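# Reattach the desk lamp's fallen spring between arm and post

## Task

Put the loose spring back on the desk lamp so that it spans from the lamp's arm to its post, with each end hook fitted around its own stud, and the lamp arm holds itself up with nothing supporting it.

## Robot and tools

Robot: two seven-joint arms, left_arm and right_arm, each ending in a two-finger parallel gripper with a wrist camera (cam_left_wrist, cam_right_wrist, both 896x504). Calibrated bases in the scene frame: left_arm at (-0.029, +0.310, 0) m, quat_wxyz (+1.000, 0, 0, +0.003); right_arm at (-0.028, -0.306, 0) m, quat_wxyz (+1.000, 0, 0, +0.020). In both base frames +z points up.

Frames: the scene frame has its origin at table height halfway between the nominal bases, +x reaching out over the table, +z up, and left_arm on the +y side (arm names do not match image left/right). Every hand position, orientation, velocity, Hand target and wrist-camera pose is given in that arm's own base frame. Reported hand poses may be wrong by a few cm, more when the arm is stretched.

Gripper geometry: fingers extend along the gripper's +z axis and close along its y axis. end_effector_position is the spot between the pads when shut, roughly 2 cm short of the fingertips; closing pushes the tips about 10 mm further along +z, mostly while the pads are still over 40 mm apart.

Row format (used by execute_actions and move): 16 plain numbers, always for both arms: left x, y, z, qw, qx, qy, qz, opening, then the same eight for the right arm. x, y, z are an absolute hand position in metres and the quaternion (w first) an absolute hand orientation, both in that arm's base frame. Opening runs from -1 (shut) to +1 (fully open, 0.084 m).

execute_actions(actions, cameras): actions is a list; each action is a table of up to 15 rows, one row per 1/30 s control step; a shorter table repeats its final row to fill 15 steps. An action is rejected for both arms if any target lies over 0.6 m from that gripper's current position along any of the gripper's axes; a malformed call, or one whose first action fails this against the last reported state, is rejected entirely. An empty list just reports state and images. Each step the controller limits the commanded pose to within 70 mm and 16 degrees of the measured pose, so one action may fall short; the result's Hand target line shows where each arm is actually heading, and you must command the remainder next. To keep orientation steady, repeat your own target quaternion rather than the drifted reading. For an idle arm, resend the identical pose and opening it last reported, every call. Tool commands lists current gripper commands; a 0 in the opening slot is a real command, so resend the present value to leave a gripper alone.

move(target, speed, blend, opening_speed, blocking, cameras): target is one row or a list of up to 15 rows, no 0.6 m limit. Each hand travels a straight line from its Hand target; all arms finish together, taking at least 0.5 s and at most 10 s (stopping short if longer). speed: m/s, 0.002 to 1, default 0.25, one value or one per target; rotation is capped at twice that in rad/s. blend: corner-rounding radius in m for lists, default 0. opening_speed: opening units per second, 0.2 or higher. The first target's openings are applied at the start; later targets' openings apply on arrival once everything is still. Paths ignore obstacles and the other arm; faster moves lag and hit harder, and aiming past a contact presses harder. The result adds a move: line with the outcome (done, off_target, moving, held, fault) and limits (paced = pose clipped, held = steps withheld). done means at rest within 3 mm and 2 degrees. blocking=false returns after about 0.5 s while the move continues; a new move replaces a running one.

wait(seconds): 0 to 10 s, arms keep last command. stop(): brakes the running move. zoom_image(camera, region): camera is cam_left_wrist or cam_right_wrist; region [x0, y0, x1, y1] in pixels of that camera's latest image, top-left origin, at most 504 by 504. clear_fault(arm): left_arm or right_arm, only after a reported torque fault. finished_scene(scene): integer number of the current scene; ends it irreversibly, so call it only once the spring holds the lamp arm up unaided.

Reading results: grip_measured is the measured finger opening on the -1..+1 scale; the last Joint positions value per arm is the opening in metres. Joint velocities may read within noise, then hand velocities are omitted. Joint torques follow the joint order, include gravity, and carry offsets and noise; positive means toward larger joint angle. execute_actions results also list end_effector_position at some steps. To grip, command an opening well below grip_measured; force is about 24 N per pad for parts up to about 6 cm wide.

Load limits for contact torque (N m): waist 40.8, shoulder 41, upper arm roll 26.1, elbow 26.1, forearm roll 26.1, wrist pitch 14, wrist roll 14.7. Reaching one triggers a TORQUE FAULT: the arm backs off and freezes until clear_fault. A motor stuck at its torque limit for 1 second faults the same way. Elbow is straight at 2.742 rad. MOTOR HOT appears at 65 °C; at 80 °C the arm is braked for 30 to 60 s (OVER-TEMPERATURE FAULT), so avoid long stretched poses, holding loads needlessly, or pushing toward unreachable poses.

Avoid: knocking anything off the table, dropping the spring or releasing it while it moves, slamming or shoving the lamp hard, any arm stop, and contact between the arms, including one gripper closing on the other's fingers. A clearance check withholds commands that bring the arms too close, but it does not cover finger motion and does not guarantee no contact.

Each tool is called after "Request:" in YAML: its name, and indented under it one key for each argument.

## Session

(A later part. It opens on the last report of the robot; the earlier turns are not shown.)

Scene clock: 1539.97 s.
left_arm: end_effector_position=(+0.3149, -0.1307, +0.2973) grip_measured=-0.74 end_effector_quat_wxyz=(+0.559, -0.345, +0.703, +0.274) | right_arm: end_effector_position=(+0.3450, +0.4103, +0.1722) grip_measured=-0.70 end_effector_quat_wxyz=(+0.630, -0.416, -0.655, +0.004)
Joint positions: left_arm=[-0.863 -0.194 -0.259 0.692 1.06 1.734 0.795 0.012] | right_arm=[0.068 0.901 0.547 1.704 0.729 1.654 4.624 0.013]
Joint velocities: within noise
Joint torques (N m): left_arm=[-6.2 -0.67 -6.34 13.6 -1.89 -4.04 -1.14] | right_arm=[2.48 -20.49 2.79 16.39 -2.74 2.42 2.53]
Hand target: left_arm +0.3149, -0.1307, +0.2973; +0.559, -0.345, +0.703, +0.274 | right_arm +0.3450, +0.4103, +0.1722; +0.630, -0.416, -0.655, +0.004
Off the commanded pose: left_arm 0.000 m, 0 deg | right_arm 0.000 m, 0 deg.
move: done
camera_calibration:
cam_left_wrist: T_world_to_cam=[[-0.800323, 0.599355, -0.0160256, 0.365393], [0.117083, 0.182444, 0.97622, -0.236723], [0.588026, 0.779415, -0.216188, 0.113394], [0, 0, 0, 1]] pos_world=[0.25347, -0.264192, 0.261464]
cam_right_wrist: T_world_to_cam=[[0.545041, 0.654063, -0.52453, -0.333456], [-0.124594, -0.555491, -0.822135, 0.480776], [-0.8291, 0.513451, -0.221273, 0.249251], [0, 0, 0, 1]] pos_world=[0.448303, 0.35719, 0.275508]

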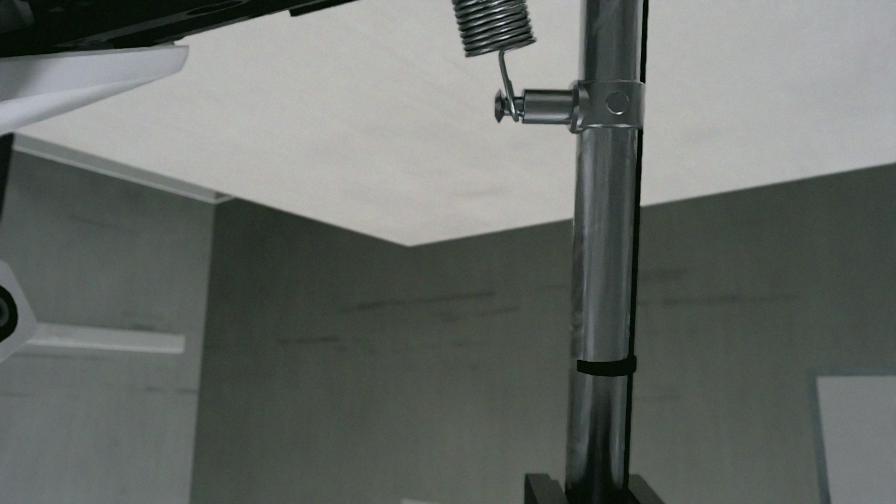

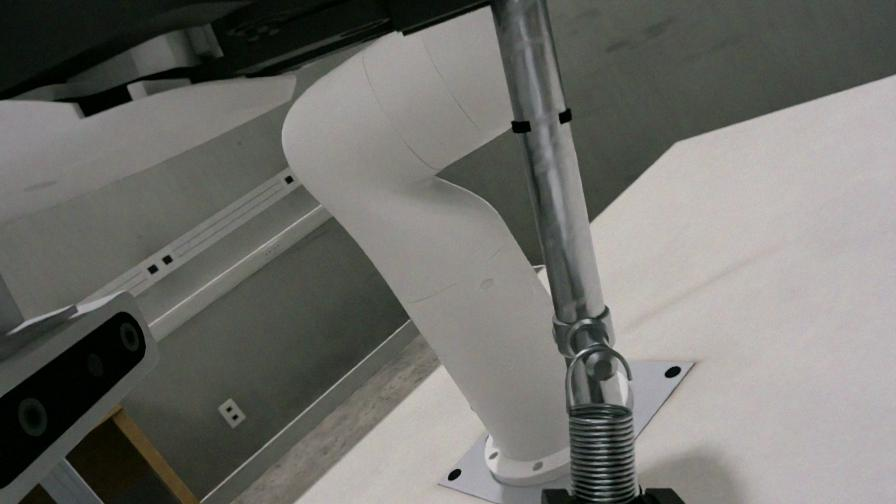

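Request:
move:
  target: [0.3149,-0.1307,0.2973,0.5588,-0.3449,0.7025,0.2743,-0.85,0.3427,0.4029,0.1630,0.6304,-0.4165,-0.6551,0.0036,-1.0]
  speed: 0.025

Request:
zoom_image:
  camera: "cam_right_wrist"
  region: [520, 300, 680, 504]

Request:
zoom_image:
  camera: "cam_left_wrist"
  region: [400, 0, 640, 160]

Scene clock: 1547.70 s.
left_arm: end_effector_position=(+0.3149, -0.1307, +0.2973) grip_measured=-0.74 end_effector_quat_wxyz=(+0.559, -0.345, +0.703, +0.274) | right_arm: end_effector_position=(+0.3427, +0.4029, +0.1631) grip_measured=-0.70 end_effector_quat_wxyz=(+0.630, -0.416, -0.655, +0.004)
Joint positions: left_arm=[-0.863 -0.194 -0.259 0.692 1.06 1.734 0.795 0.012] | right_arm=[0.057 0.899 0.54 1.678 0.722 1.648 4.6 0.013]
Joint velocities: within noise
Joint torques (N m): left_arm=[-5.02 -0.93 -5.94 13.24 -1.82 -4.13 -1] | right_arm=[-3.34 -27.34 1.2 8.19 -4.47 -1.17 -2.94]
Hand target: left_arm +0.3149, -0.1307, +0.2973; +0.559, -0.345, +0.703, +0.274 | right_arm +0.3427, +0.4029, +0.1630; +0.630, -0.416, -0.655, +0.004
Off the commanded pose: left_arm 0.000 m, 0 deg | right_arm 0.000 m, 0 deg.
move: done
camera_calibration:
cam_left_wrist: T_world_to_cam=[[-0.800323, 0.599355, -0.0160256, 0.365393], [0.117083, 0.182444, 0.97622, -0.236723], [0.588026, 0.779415, -0.216188, 0.113394], [0, 0, 0, 1]] pos_world=[0.25347, -0.264192, 0.261464]
cam_right_wrist: T_world_to_cam=[[0.54497, 0.654033, -0.524642, -0.332064], [-0.124533, -0.555645, -0.82204, 0.4689], [-0.829156, 0.513322, -0.221361, 0.249224], [0, 0, 0, 1]] pos_world=[0.446003, 0.349791, 0.266408]

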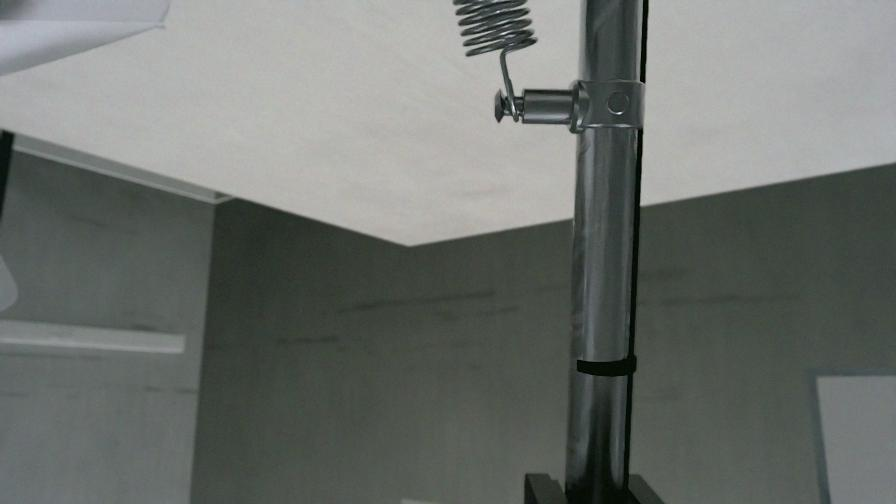

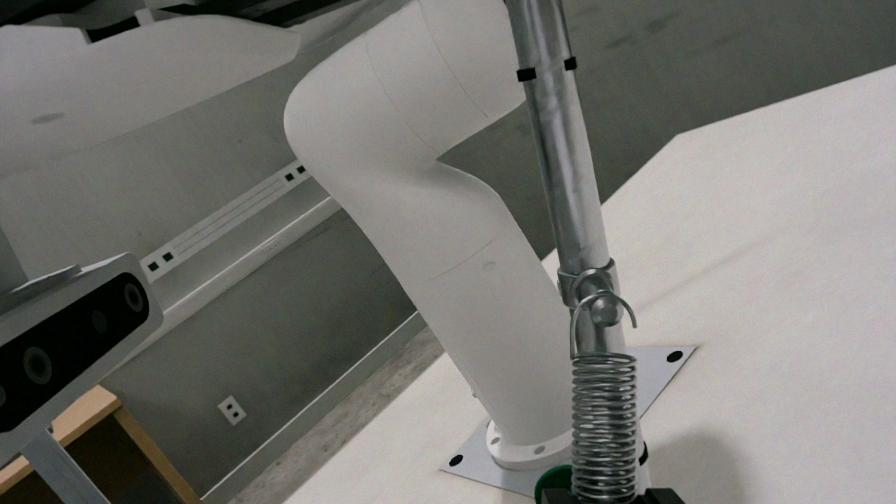

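Scaled by 2.471 from the camera's 896x504 image, which has a finer 1280x720 frame.

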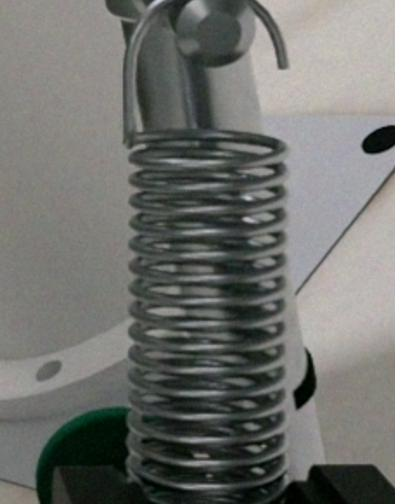

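Scaled by 2.100 from the camera's 896x504 image, which has a finer 1280x720 frame.

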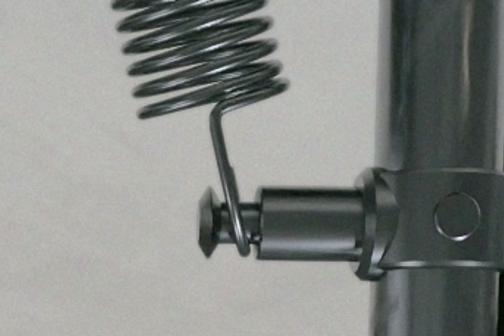

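Request:
move:
  target: [0.3149,-0.1307,0.2973,0.5588,-0.3449,0.7025,0.2743,-0.85,0.3344,0.4062,0.1604,0.6804,-0.4202,-0.6000,-0.0227,-1.0]
  speed: 0.03

Request:
zoom_image:
  camera: "cam_right_wrist"
  region: [520, 300, 680, 504]

Request:
zoom_image:
  camera: "cam_left_wrist"
  region: [400, 0, 640, 160]

Scene clock: 1567.83 s.
left_arm: end_effector_position=(+0.3149, -0.1307, +0.2973) grip_measured=-0.74 end_effector_quat_wxyz=(+0.559, -0.345, +0.703, +0.274) | right_arm: end_effector_position=(+0.3344, +0.4062, +0.1604) grip_measured=-0.70 end_effector_quat_wxyz=(+0.680, -0.420, -0.600, -0.023)
Joint positions: left_arm=[-0.863 -0.194 -0.259 0.692 1.06 1.734 0.795 0.012] | right_arm=[0.005 0.916 0.562 1.579 0.83 1.615 4.553 0.013]
Joint velocities: within noise
Joint torques (N m): left_arm=[-5.37 -0.87 -5.11 12.56 -2.33 -3.98 -1.02] | right_arm=[-3.01 -18.4 7.85 7.52 0.96 -0.8 -3.38]
Hand target: left_arm +0.3149, -0.1307, +0.2973; +0.559, -0.345, +0.703, +0.274 | right_arm +0.3344, +0.4062, +0.1604; +0.680, -0.420, -0.600, -0.023
Off the commanded pose: left_arm 0.000 m, 0 deg | right_arm 0.000 m, 0 deg.
move: done
camera_calibration:
cam_left_wrist: T_world_to_cam=[[-0.800323, 0.599355, -0.0160256, 0.365393], [0.117083, 0.182444, 0.97622, -0.236723], [0.588026, 0.779415, -0.216188, 0.113394], [0, 0, 0, 1]] pos_world=[0.25347, -0.264192, 0.261464]
cam_right_wrist: T_world_to_cam=[[0.539617, 0.646108, -0.539775, -0.323644], [-0.262191, -0.480282, -0.83701, 0.485295], [-0.800043, 0.593189, -0.0897645, 0.176733], [0, 0, 0, 1]] pos_world=[0.443278, 0.337351, 0.247366]

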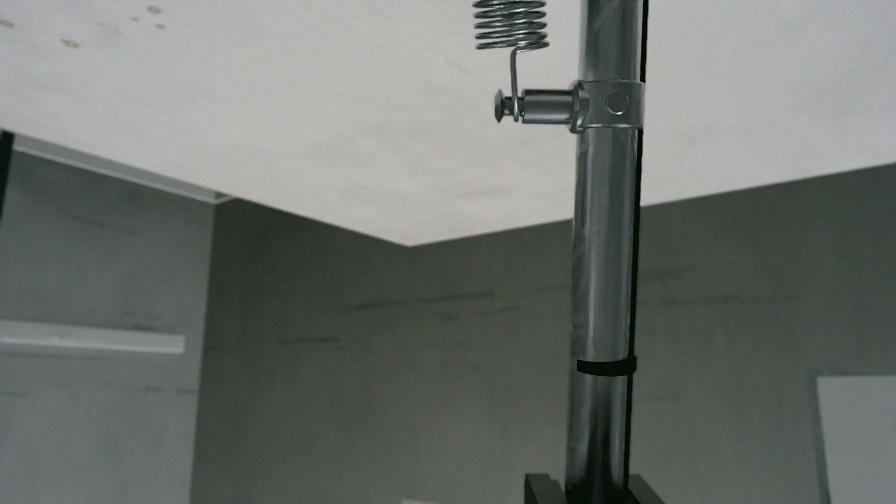

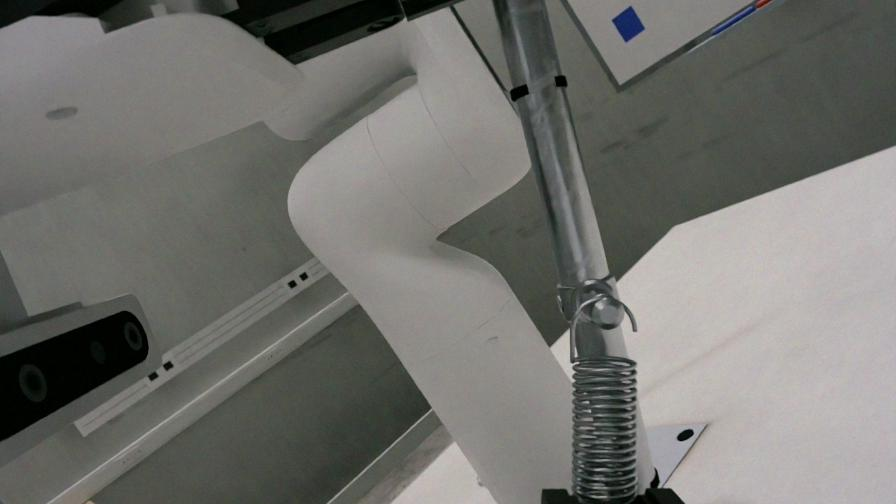

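Scaled by 2.471 from the camera's 896x504 image, which has a finer 1280x720 frame.

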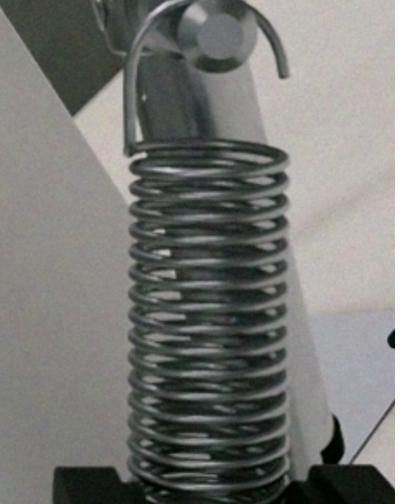

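Scaled by 2.100 from the camera's 896x504 image, which has a finer 1280x720 frame.

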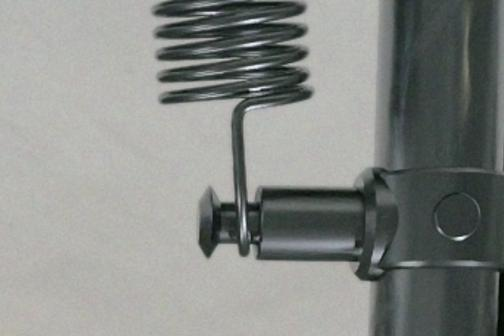

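Request:
move:
  target: [0.3149,-0.1307,0.2973,0.5588,-0.3449,0.7025,0.2743,-0.85,0.3294,0.4092,0.1591,0.7109,-0.4184,-0.5635,-0.0447,-1.0]
  speed: 0.02

Request:
zoom_image:
  camera: "cam_right_wrist"
  region: [520, 300, 680, 504]

Request:
zoom_image:
  camera: "cam_left_wrist"
  region: [400, 0, 640, 160]

Scene clock: 1575.70 s.
left_arm: end_effector_position=(+0.3149, -0.1307, +0.2973) grip_measured=-0.74 end_effector_quat_wxyz=(+0.559, -0.345, +0.703, +0.274) | right_arm: end_effector_position=(+0.3294, +0.4092, +0.1591) grip_measured=-0.70 end_effector_quat_wxyz=(+0.711, -0.418, -0.564, -0.045)
Joint positions: left_arm=[-0.863 -0.194 -0.259 0.692 1.06 1.734 0.795 0.012] | right_arm=[-0.027 0.933 0.58 1.517 0.901 1.595 4.509 0.013]
Joint velocities: within noise
Joint torques (N m): left_arm=[-4.89 -1.53 -4.42 12.11 -1.77 -4.03 -1.06] | right_arm=[-2.64 -18.18 8.94 6.41 1.18 -0.73 -3.15]
Hand target: left_arm +0.3149, -0.1307, +0.2973; +0.559, -0.345, +0.703, +0.274 | right_arm +0.3294, +0.4092, +0.1591; +0.711, -0.418, -0.564, -0.045
Off the commanded pose: left_arm 0.000 m, 0 deg | right_arm 0.000 m, 0 deg.
move: done
camera_calibration:
cam_left_wrist: T_world_to_cam=[[-0.800323, 0.599355, -0.0160256, 0.365393], [0.117083, 0.182444, 0.97622, -0.236723], [0.588026, 0.779415, -0.216188, 0.113394], [0, 0, 0, 1]] pos_world=[0.25347, -0.264192, 0.261464]
cam_right_wrist: T_world_to_cam=[[0.539867, 0.645628, -0.5401, -0.323477], [-0.344731, -0.415779, -0.841599, 0.485893], [-0.767922, 0.640541, -0.00189713, 0.126956], [0, 0, 0, 1]] pos_world=[0.439629, 0.329549, 0.234458]

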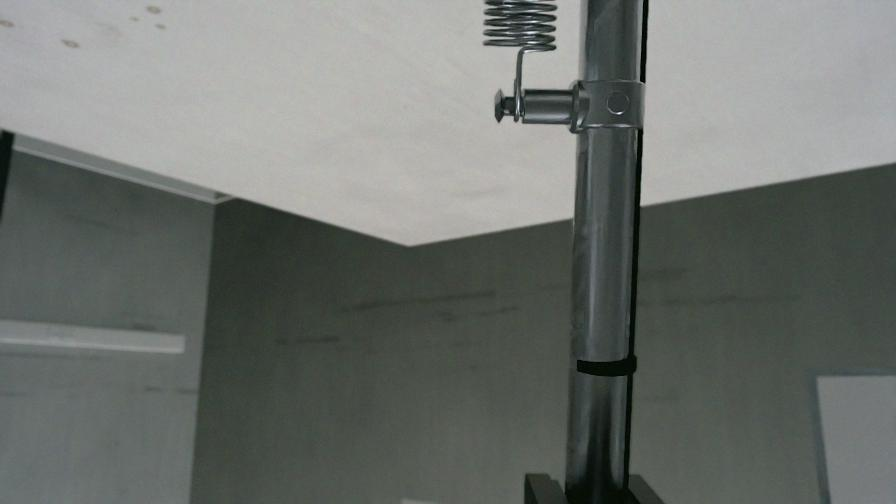

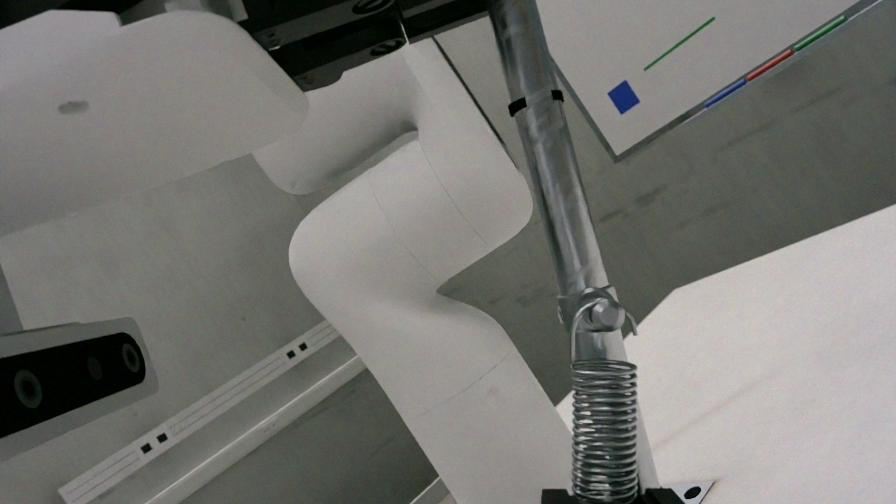

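Scaled by 2.471 from the camera's 896x504 image, which has a finer 1280x720 frame.

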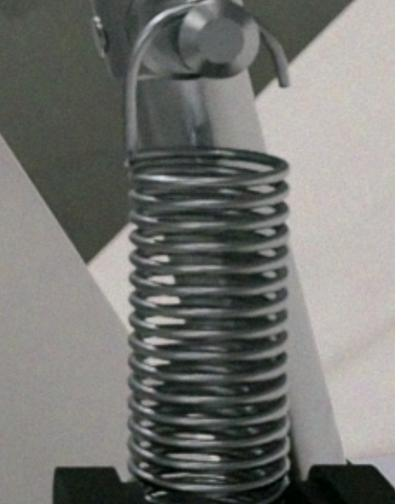

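Scaled by 2.100 from the camera's 896x504 image, which has a finer 1280x720 frame.

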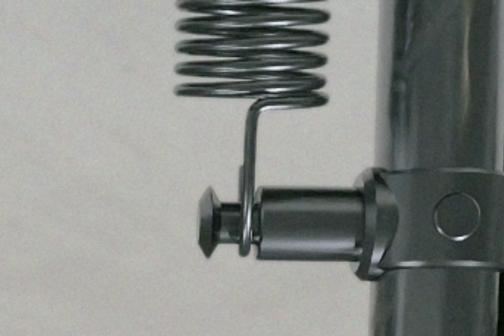

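Request:
move:
  target: [0.3149,-0.1307,0.2973,0.5588,-0.3449,0.7025,0.2743,-0.85,0.3313,0.4115,0.1637,0.7109,-0.4184,-0.5635,-0.0447,-1.0]
  speed: 0.015

Request:
zoom_image:
  camera: "cam_right_wrist"
  region: [520, 300, 680, 504]

Request:
zoom_image:
  camera: "cam_left_wrist"
  region: [400, 0, 640, 160]

Scene clock: 1582.73 s.
left_arm: end_effector_position=(+0.3149, -0.1307, +0.2973) grip_measured=-0.74 end_effector_quat_wxyz=(+0.559, -0.345, +0.703, +0.274) | right_arm: end_effector_position=(+0.3312, +0.4114, +0.1635) grip_measured=-0.70 end_effector_quat_wxyz=(+0.711, -0.418, -0.563, -0.045)
Joint positions: left_arm=[-0.863 -0.194 -0.259 0.692 1.06 1.734 0.795 0.012] | right_arm=[-0.025 0.93 0.583 1.526 0.904 1.597 4.519 0.013]
Joint velocities: within noise
Joint torques (N m): left_arm=[-4.1 -1.01 -3.96 11.97 -1.82 -4.04 -1.02] | right_arm=[3.21 -29.81 12.6 16.88 4.92 3.09 2.47]
Hand target: left_arm +0.3149, -0.1307, +0.2973; +0.559, -0.345, +0.703, +0.274 | right_arm +0.3313, +0.4115, +0.1637; +0.711, -0.418, -0.564, -0.045
Off the commanded pose: left_arm 0.000 m, 0 deg | right_arm 0.000 m, 0 deg.
move: done
camera_calibration:
cam_left_wrist: T_world_to_cam=[[-0.800323, 0.599355, -0.0160256, 0.365393], [0.117083, 0.182444, 0.97622, -0.236723], [0.588026, 0.779415, -0.216188, 0.113394], [0, 0, 0, 1]] pos_world=[0.25347, -0.264192, 0.261464]
cam_right_wrist: T_world_to_cam=[[0.539799, 0.645532, -0.540283, -0.323387], [-0.345035, -0.415764, -0.841481, 0.491232], [-0.767833, 0.640648, -0.00169747, 0.126815], [0, 0, 0, 1]] pos_world=[0.441429, 0.331749, 0.238857]

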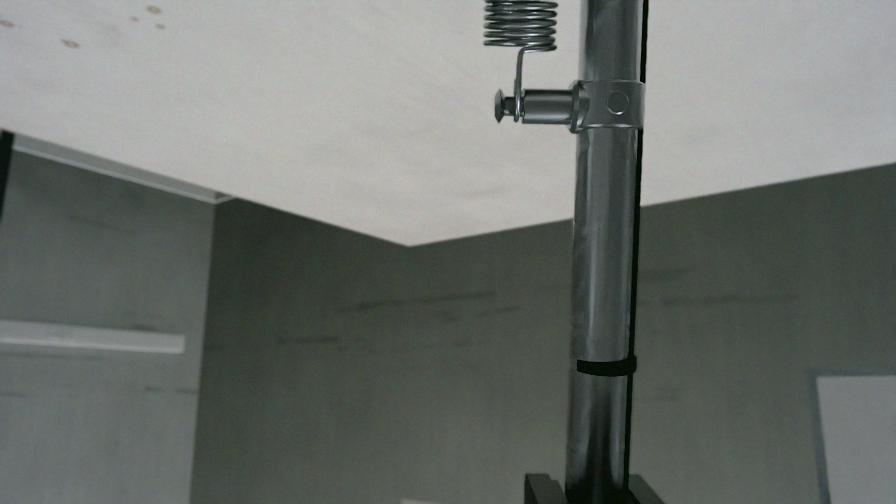

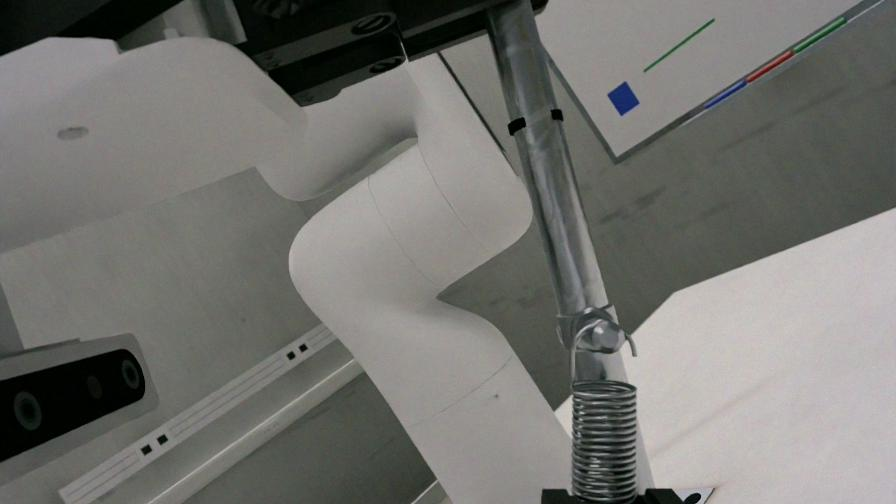

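Scaled by 2.471 from the camera's 896x504 image, which has a finer 1280x720 frame.

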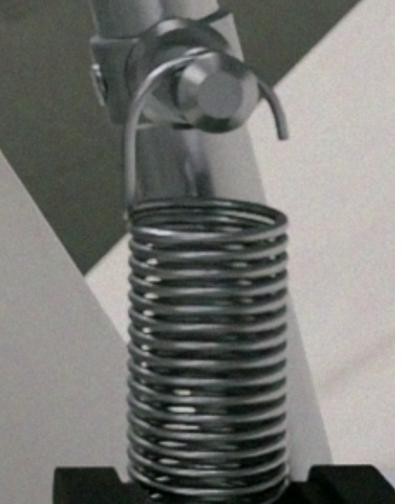

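Scaled by 2.100 from the camera's 896x504 image, which has a finer 1280x720 frame.

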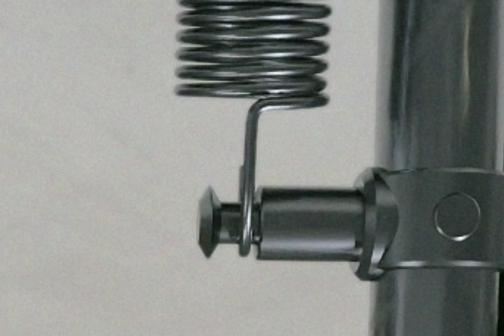

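Request:
move:
  target: [0.3149,-0.1307,0.2973,0.5588,-0.3449,0.7025,0.2743,-0.85,0.3313,0.4115,0.1637,0.7109,-0.4184,-0.5635,-0.0447,-0.70]
  opening_speed: 0.2
  cameras: ["cam_right_wrist"]

Request:
zoom_image:
  camera: "cam_right_wrist"
  region: [520, 300, 680, 504]

Request:
move:
  target: [0.3149,-0.1307,0.2973,0.5588,-0.3449,0.7025,0.2743,-0.85,0.3313,0.4115,0.1637,0.7109,-0.4184,-0.5635,-0.0447,-0.64]
  opening_speed: 0.2

Request:
zoom_image:
  camera: "cam_right_wrist"
  region: [520, 300, 680, 504]

Request:
zoom_image:
  camera: "cam_left_wrist"
  region: [400, 0, 640, 160]

Scene clock: 1590.10 s.
left_arm: end_effector_position=(+0.3149, -0.1307, +0.2973) grip_measured=-0.74 end_effector_quat_wxyz=(+0.559, -0.345, +0.703, +0.274) | right_arm: end_effector_position=(+0.3313, +0.4115, +0.1637) grip_measured=-0.70 end_effector_quat_wxyz=(+0.711, -0.418, -0.564, -0.045)
Joint positions: left_arm=[-0.863 -0.194 -0.259 0.692 1.06 1.734 0.795 0.012] | right_arm=[-0.025 0.93 0.583 1.526 0.904 1.598 4.52 0.013]
Joint velocities: within noise
Joint torques (N m): left_arm=[-3.9 -1.48 -3.43 11.73 -2.03 -4.02 -0.86] | right_arm=[3.05 -28.86 12.28 17.26 5.05 3.02 2.59]
Hand target: left_arm +0.3149, -0.1307, +0.2973; +0.559, -0.345, +0.703, +0.274 | right_arm +0.3313, +0.4115, +0.1637; +0.711, -0.418, -0.564, -0.045
Off the commanded pose: left_arm 0.000 m, 0 deg | right_arm 0.000 m, 0 deg.
move: done
camera_calibration:
cam_right_wrist: T_world_to_cam=[[0.53986, 0.645604, -0.540136, -0.323429], [-0.344942, -0.41565, -0.841576, 0.491385], [-0.767832, 0.640649, -0.00169712, 0.126751], [0, 0, 0, 1]] pos_world=[0.441429, 0.331849, 0.239057]
Images, in order (width x height): cam_right_wrist 896x504.

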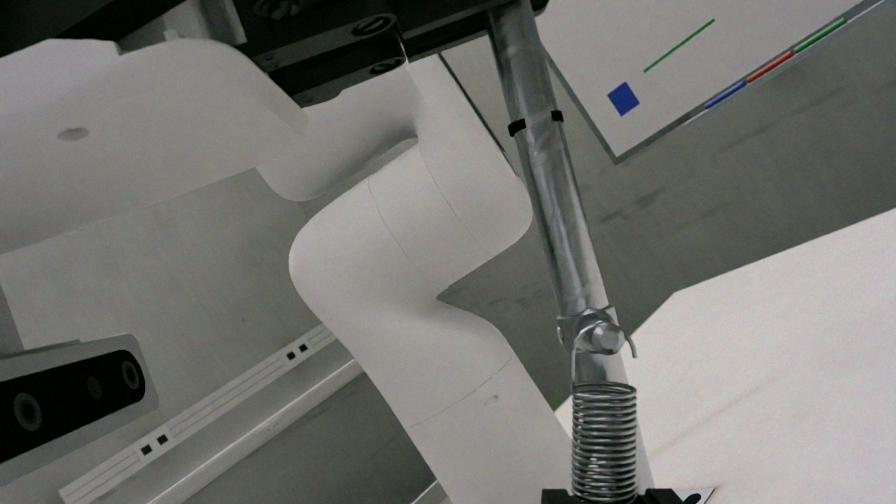

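Scaled by 2.471 from the camera's 896x504 image, which has a finer 1280x720 frame.

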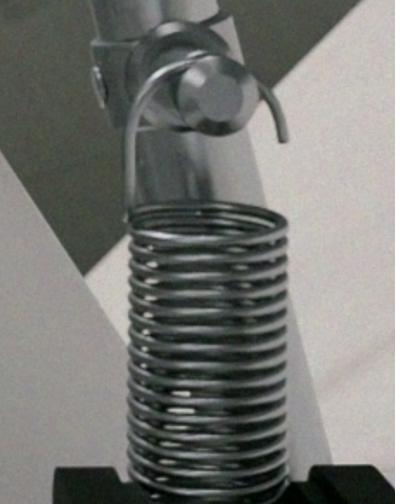

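Scene clock: 1590.60 s.
left_arm: end_effector_position=(+0.3149, -0.1307, +0.2973) grip_measured=-0.74 end_effector_quat_wxyz=(+0.559, -0.345, +0.703, +0.274) | right_arm: end_effector_position=(+0.3313, +0.4115, +0.1637) grip_measured=-0.66 end_effector_quat_wxyz=(+0.711, -0.418, -0.564, -0.045)
Joint positions: left_arm=[-0.863 -0.194 -0.259 0.692 1.06 1.734 0.795 0.012] | right_arm=[-0.025 0.93 0.583 1.526 0.904 1.598 4.52 0.015]
Joint velocities: within noise
Joint torques (N m): left_arm=[-4.22 -1.43 -3.51 11.58 -1.75 -3.99 -0.88] | right_arm=[2.78 -28.5 10.8 14.73 3.31 3.01 2.56]
Hand target: left_arm +0.3149, -0.1307, +0.2973; +0.559, -0.345, +0.703, +0.274 | right_arm +0.3313, +0.4115, +0.1637; +0.711, -0.418, -0.564, -0.045
Off the commanded pose: left_arm 0.000 m, 0 deg | right_arm 0.000 m, 0 deg.
move: done
camera_calibration:
cam_left_wrist: T_world_to_cam=[[-0.800323, 0.599355, -0.0160256, 0.365393], [0.117083, 0.182444, 0.97622, -0.236723], [0.588026, 0.779415, -0.216188, 0.113394], [0, 0, 0, 1]] pos_world=[0.25347, -0.264192, 0.261464]
cam_right_wrist: T_world_to_cam=[[0.539901, 0.645652, -0.540037, -0.323541], [-0.344879, -0.415574, -0.841639, 0.491382], [-0.767831, 0.64065, -0.00169689, 0.126827], [0, 0, 0, 1]] pos_world=[0.441529, 0.331849, 0.239057]

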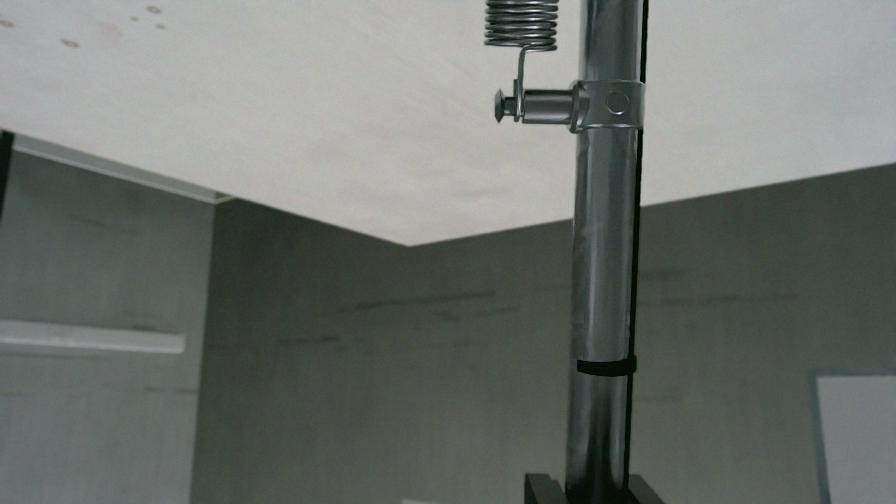

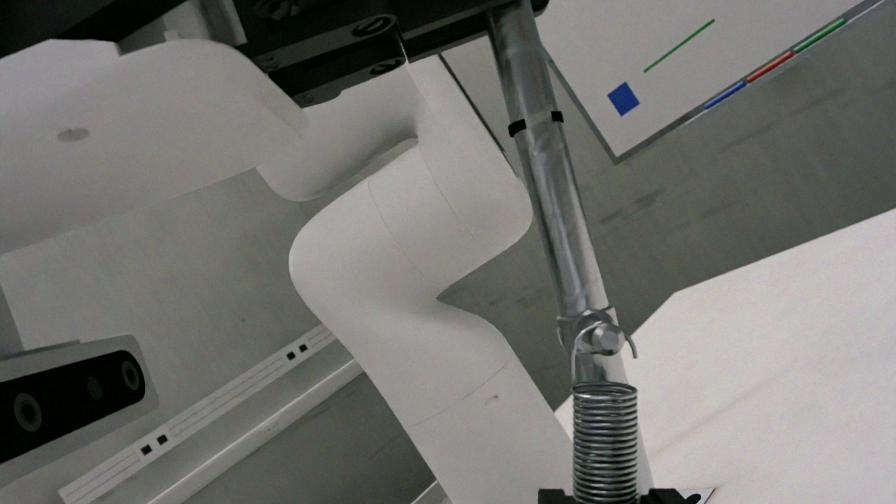

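Scaled by 2.471 from the camera's 896x504 image, which has a finer 1280x720 frame.

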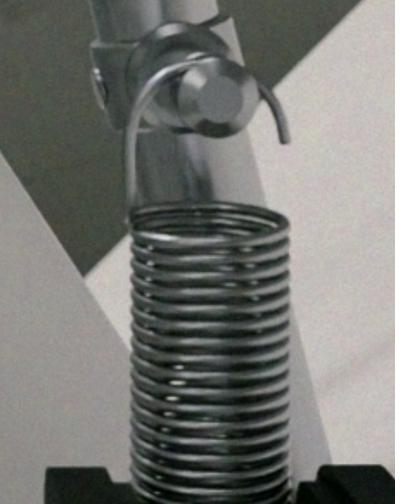

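Scaled by 2.100 from the camera's 896x504 image, which has a finer 1280x720 frame.

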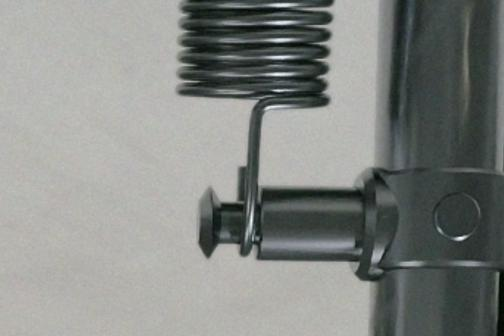

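Request:
zoom_image:
  camera: "cam_right_wrist"
  region: [565, 375, 645, 504]

Request:
zoom_image:
  camera: "cam_left_wrist"
  region: [470, 0, 570, 60]

Scaled by 3.907 from the camera's 896x504 image, which has a finer 1280x720 frame.

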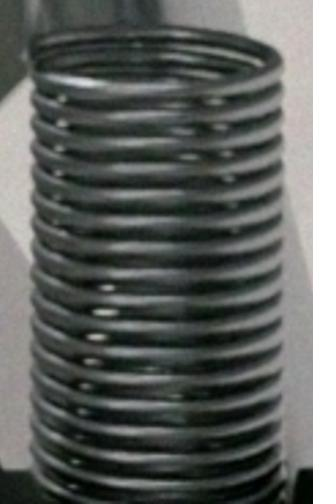

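Scaled by 5.040 from the camera's 896x504 image, which has a finer 1280x720 frame.

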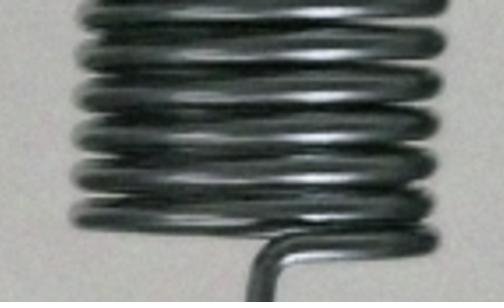

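Request:
move:
  target: [0.3149,-0.1307,0.2973,0.5588,-0.3449,0.7025,0.2743,-0.85,0.3313,0.4115,0.1637,0.7109,-0.4184,-0.5635,-0.0447,-0.56]
  opening_speed: 0.2

Request:
zoom_image:
  camera: "cam_left_wrist"
  region: [470, 0, 570, 60]

Request:
zoom_image:
  camera: "cam_right_wrist"
  region: [520, 300, 680, 504]

Scene clock: 1600.90 s.
left_arm: end_effector_position=(+0.3149, -0.1307, +0.2973) grip_measured=-0.74 end_effector_quat_wxyz=(+0.559, -0.345, +0.703, +0.274) | right_arm: end_effector_position=(+0.3313, +0.4115, +0.1637) grip_measured=-0.58 end_effector_quat_wxyz=(+0.711, -0.418, -0.564, -0.045)
Joint positions: left_arm=[-0.863 -0.194 -0.259 0.692 1.06 1.734 0.795 0.012] | right_arm=[-0.025 0.93 0.583 1.526 0.904 1.598 4.52 0.019]
Joint velocities: within noise
Joint torques (N m): left_arm=[-3.82 -1.74 -3.1 11.31 -2.07 -4.07 -0.91] | right_arm=[2.87 -24.5 6.79 12.09 0.1 2.94 2.62]
Hand target: left_arm +0.3149, -0.1307, +0.2973; +0.559, -0.345, +0.703, +0.274 | right_arm +0.3313, +0.4115, +0.1637; +0.711, -0.418, -0.564, -0.045
Off the commanded pose: left_arm 0.000 m, 0 deg | right_arm 0.000 m, 0 deg.
move: done
camera_calibration:
cam_left_wrist: T_world_to_cam=[[-0.800323, 0.599355, -0.0160256, 0.365393], [0.117083, 0.182444, 0.97622, -0.236723], [0.588026, 0.779415, -0.216188, 0.113394], [0, 0, 0, 1]] pos_world=[0.25347, -0.264192, 0.261464]
cam_right_wrist: T_world_to_cam=[[0.539879, 0.645625, -0.540092, -0.323455], [-0.344914, -0.415616, -0.841604, 0.491368], [-0.767832, 0.640649, -0.00169702, 0.12675], [0, 0, 0, 1]] pos_world=[0.441429, 0.331849, 0.239057]

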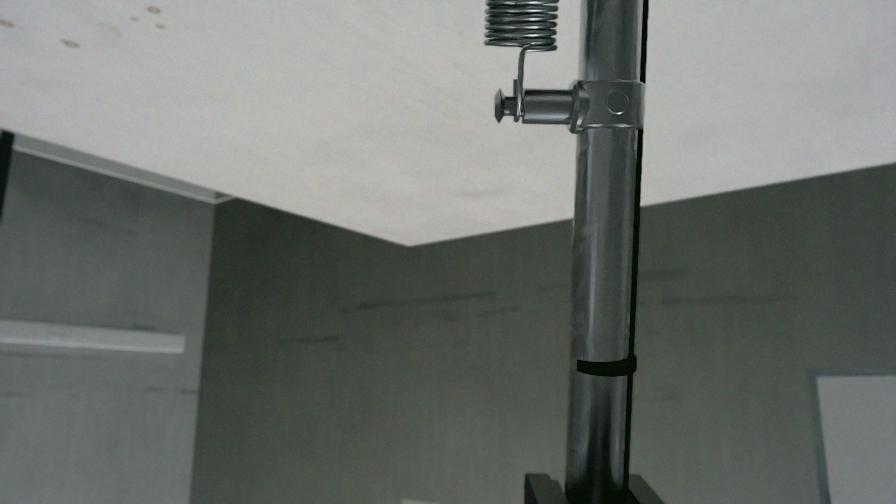

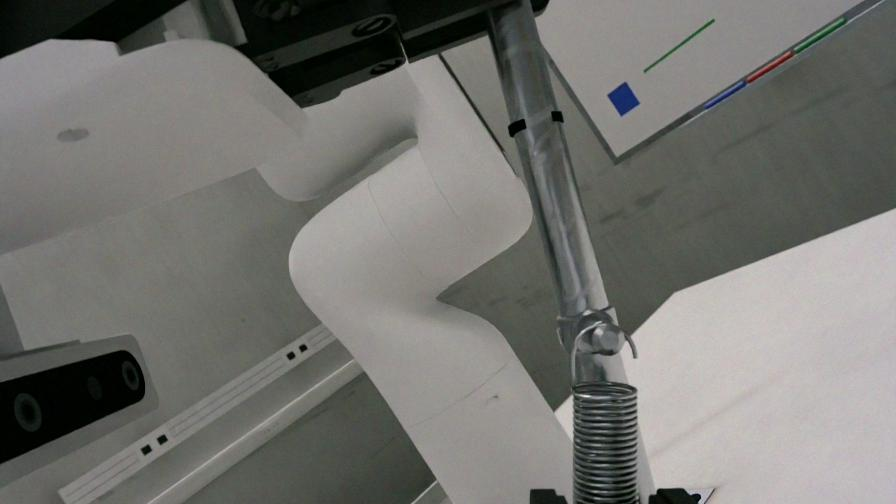

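Scaled by 5.040 from the camera's 896x504 image, which has a finer 1280x720 frame.

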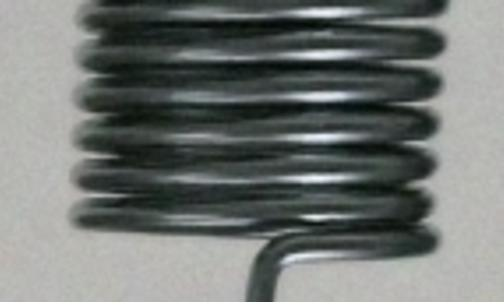

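Scaled by 2.471 from the camera's 896x504 image, which has a finer 1280x720 frame.

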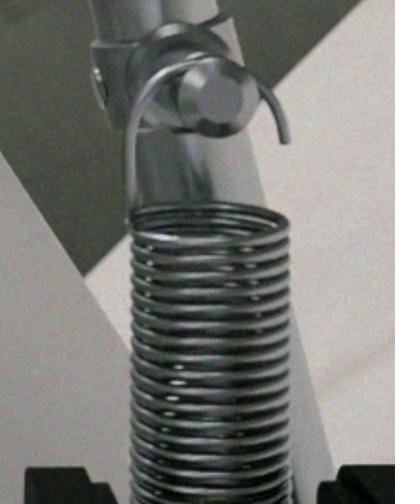

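Request:
move:
  target:
    - [0.3149,-0.1307,0.2973,0.5588,-0.3449,0.7025,0.2743,-0.85,0.3313,0.4115,0.1637,0.7109,-0.4184,-0.5635,-0.0447,-0.25]
    - [0.3149,-0.1307,0.2973,0.5588,-0.3449,0.7025,0.2743,-0.85,0.3466,0.3986,0.1634,0.7109,-0.4184,-0.5635,-0.0447,-0.25]
    - [0.3149,-0.1307,0.2973,0.5588,-0.3449,0.7025,0.2743,-0.85,0.4133,0.3279,0.1472,0.7064,-0.4752,-0.5236,0.0318,-0.25]
  speed: [0.03,0.03,0.08]
  opening_speed: 0.3

Request:
zoom_image:
  camera: "cam_right_wrist"
  region: [460, 220, 640, 450]

Request:
zoom_image:
  camera: "cam_left_wrist"
  region: [400, 0, 640, 160]

Scene clock: 1611.70 s.
left_arm: end_effector_position=(+0.3149, -0.1307, +0.2973) grip_measured=-0.74 end_effector_quat_wxyz=(+0.559, -0.345, +0.703, +0.274) | right_arm: end_effector_position=(+0.4133, +0.3279, +0.1472) grip_measured=-0.27 end_effector_quat_wxyz=(+0.706, -0.475, -0.524, +0.032)
Joint positions: left_arm=[-0.863 -0.194 -0.259 0.692 1.06 1.734 0.795 0.012] | right_arm=[-0.074 1.096 0.478 1.861 0.793 1.844 4.787 0.032]
Joint velocities: within noise
Joint torques (N m): left_arm=[-3.12 -1.84 -1.87 10.95 -1.99 -4.13 -0.88] | right_arm=[1.52 -23.96 4.67 16.85 -0.8 3.15 2.81]
Hand target: left_arm +0.3149, -0.1307, +0.2973; +0.559, -0.345, +0.703, +0.274 | right_arm +0.4133, +0.3279, +0.1472; +0.706, -0.475, -0.524, +0.032
Off the commanded pose: left_arm 0.000 m, 0 deg | right_arm 0.000 m, 0 deg.
move: done
camera_calibration:
cam_left_wrist: T_world_to_cam=[[-0.800323, 0.599355, -0.0160256, 0.365393], [0.117083, 0.182444, 0.97622, -0.236723], [0.588026, 0.779415, -0.216188, 0.113394], [0, 0, 0, 1]] pos_world=[0.25347, -0.264192, 0.261464]
cam_right_wrist: T_world_to_cam=[[0.458047, 0.546807, -0.700854, -0.232764], [-0.434045, -0.550472, -0.713152, 0.533118], [-0.775757, 0.630859, -0.0148033, 0.251815], [0, 0, 0, 1]] pos_world=[0.533361, 0.261884, 0.220788]

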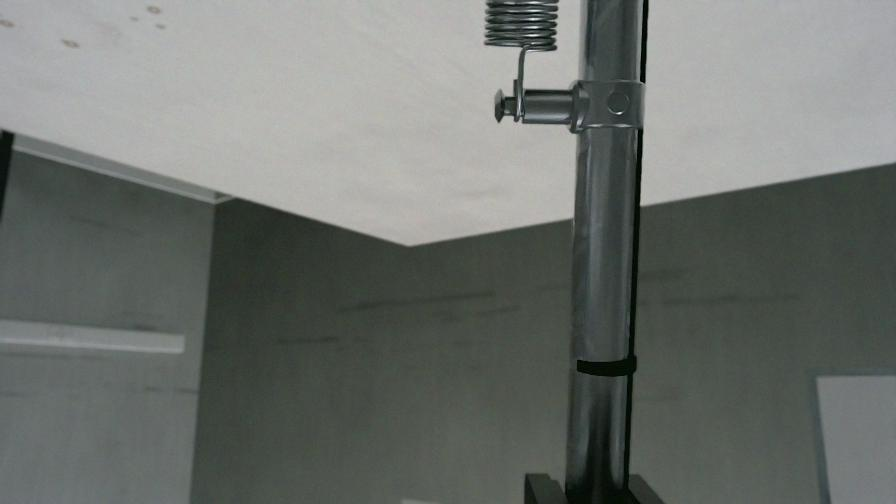

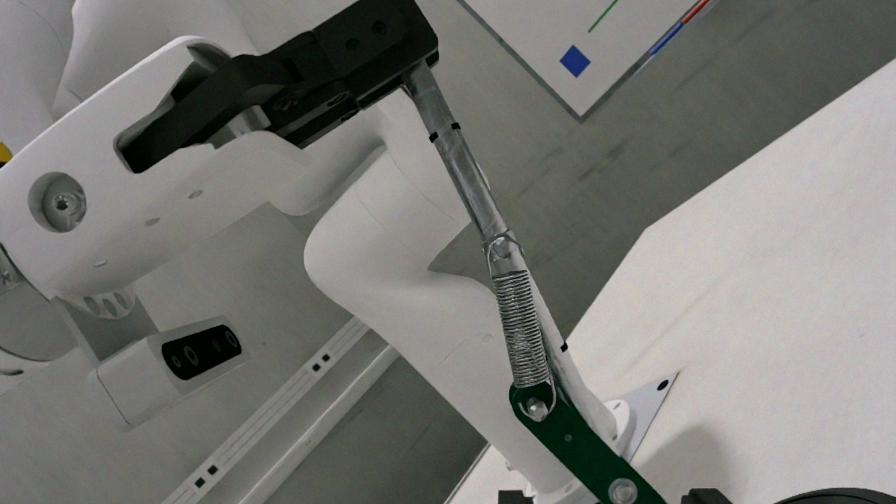

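Scaled by 2.191 from the camera's 896x504 image, which has a finer 1280x720 frame.

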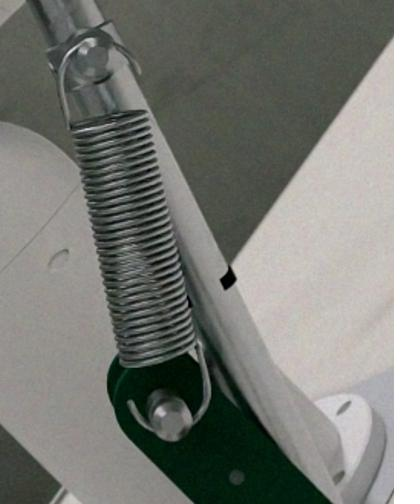

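Scaled by 2.100 from the camera's 896x504 image, which has a finer 1280x720 frame.

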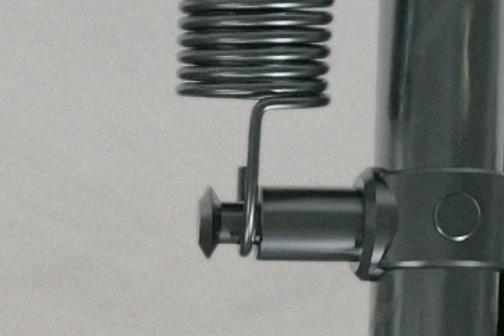

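Request:
zoom_image:
  camera: "cam_right_wrist"
  region: [500, 370, 580, 440]

Scaled by 6.300 from the camera's 896x504 image, which has a finer 1280x720 frame.

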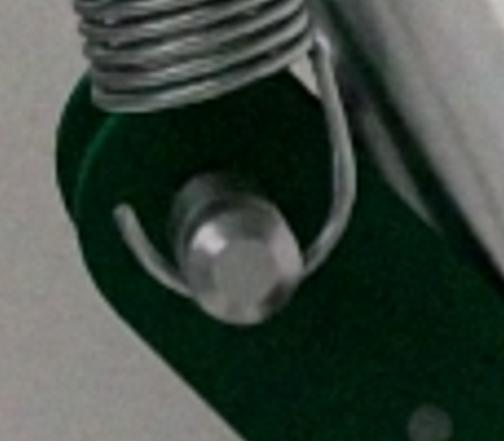

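Request:
move:
  target:
    - [0.3237,-0.1193,0.2933,0.5340,-0.3543,0.7217,0.2621,-0.85,0.4133,0.3279,0.1472,0.7064,-0.4752,-0.5236,0.0318,-0.25]
    - [0.3302,-0.1109,0.2895,0.5149,-0.3610,0.7354,0.2528,-0.85,0.4133,0.3279,0.1472,0.7064,-0.4752,-0.5236,0.0318,-0.25]
    - [0.3407,-0.0974,0.2820,0.4823,-0.3717,0.7571,0.2368,-0.85,0.4133,0.3279,0.1472,0.7064,-0.4752,-0.5236,0.0318,-0.25]
    - [0.3507,-0.0843,0.2731,0.4489,-0.3817,0.7774,0.2204,-0.85,0.4133,0.3279,0.1472,0.7064,-0.4752,-0.5236,0.0318,-0.25]
  speed: 0.03
  blend: 0.003

Request:
zoom_image:
  camera: "cam_right_wrist"
  region: [460, 180, 700, 450]

Scene clock: 1625.77 s.
left_arm: end_effector_position=(+0.3507, -0.0843, +0.2731) grip_measured=-0.74 end_effector_quat_wxyz=(+0.449, -0.382, +0.777, +0.220) | right_arm: end_effector_position=(+0.4133, +0.3279, +0.1472) grip_measured=-0.27 end_effector_quat_wxyz=(+0.706, -0.475, -0.524, +0.032)
Joint positions: left_arm=[-0.786 -0.376 -0.048 0.613 1.026 1.411 0.988 0.012] | right_arm=[-0.074 1.096 0.478 1.861 0.793 1.844 4.787 0.032]
Joint velocities: within noise
Joint torques (N m): left_arm=[5.37 -24.45 4.52 18.01 1.16 0.06 1] | right_arm=[2.5 -24.24 5.2 16.22 -0.54 2.91 2.57]
Hand target: left_arm +0.3507, -0.0843, +0.2731; +0.449, -0.382, +0.777, +0.220 | right_arm +0.4133, +0.3279, +0.1472; +0.706, -0.475, -0.524, +0.032
Off the commanded pose: left_arm 0.000 m, 0 deg | right_arm 0.000 m, 0 deg.
MOTOR HOT: joint 4 (elbow) of the right arm reports 65 °C; the controller stops that arm at 80 °C. To cool a motor, set the load down, stop pushing, or move to a pose that needs little force. At that limit the right arm can sag while its brakes close.
move: done
camera_calibration:
cam_left_wrist: T_world_to_cam=[[-0.802811, 0.596137, -0.0107803, 0.364949], [0.285736, 0.400541, 0.870587, -0.237639], [0.523307, 0.695836, -0.491896, 0.141911], [0, 0, 0, 1]] pos_world=[0.286624, -0.221123, 0.280625]
cam_right_wrist: T_world_to_cam=[[0.457965, 0.546866, -0.700861, -0.232789], [-0.433972, -0.550539, -0.713144, 0.53315], [-0.775845, 0.630749, -0.0148032, 0.251827], [0, 0, 0, 1]] pos_world=[0.533361, 0.261985, 0.220788]

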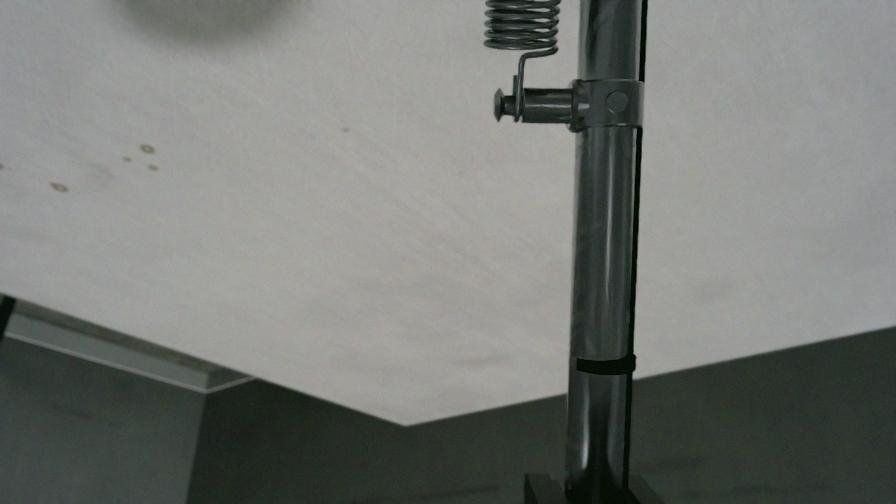

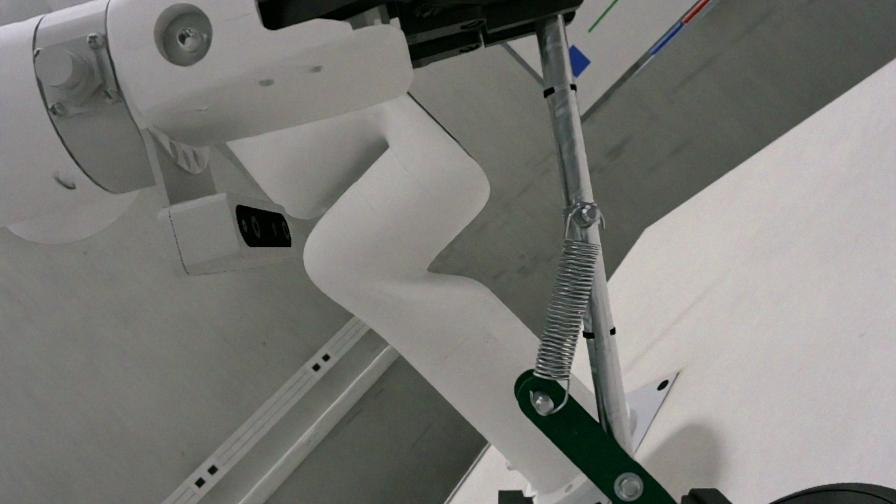

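Scaled by 1.867 from the camera's 896x504 image, which has a finer 1280x720 frame.

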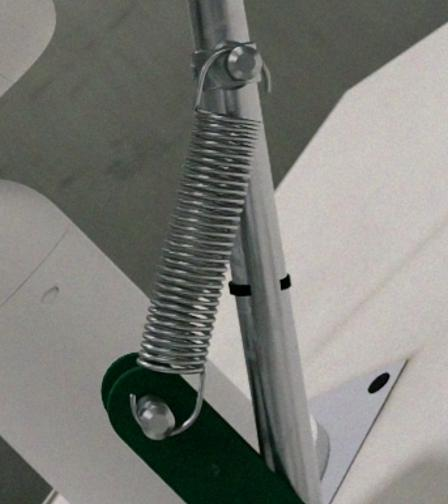

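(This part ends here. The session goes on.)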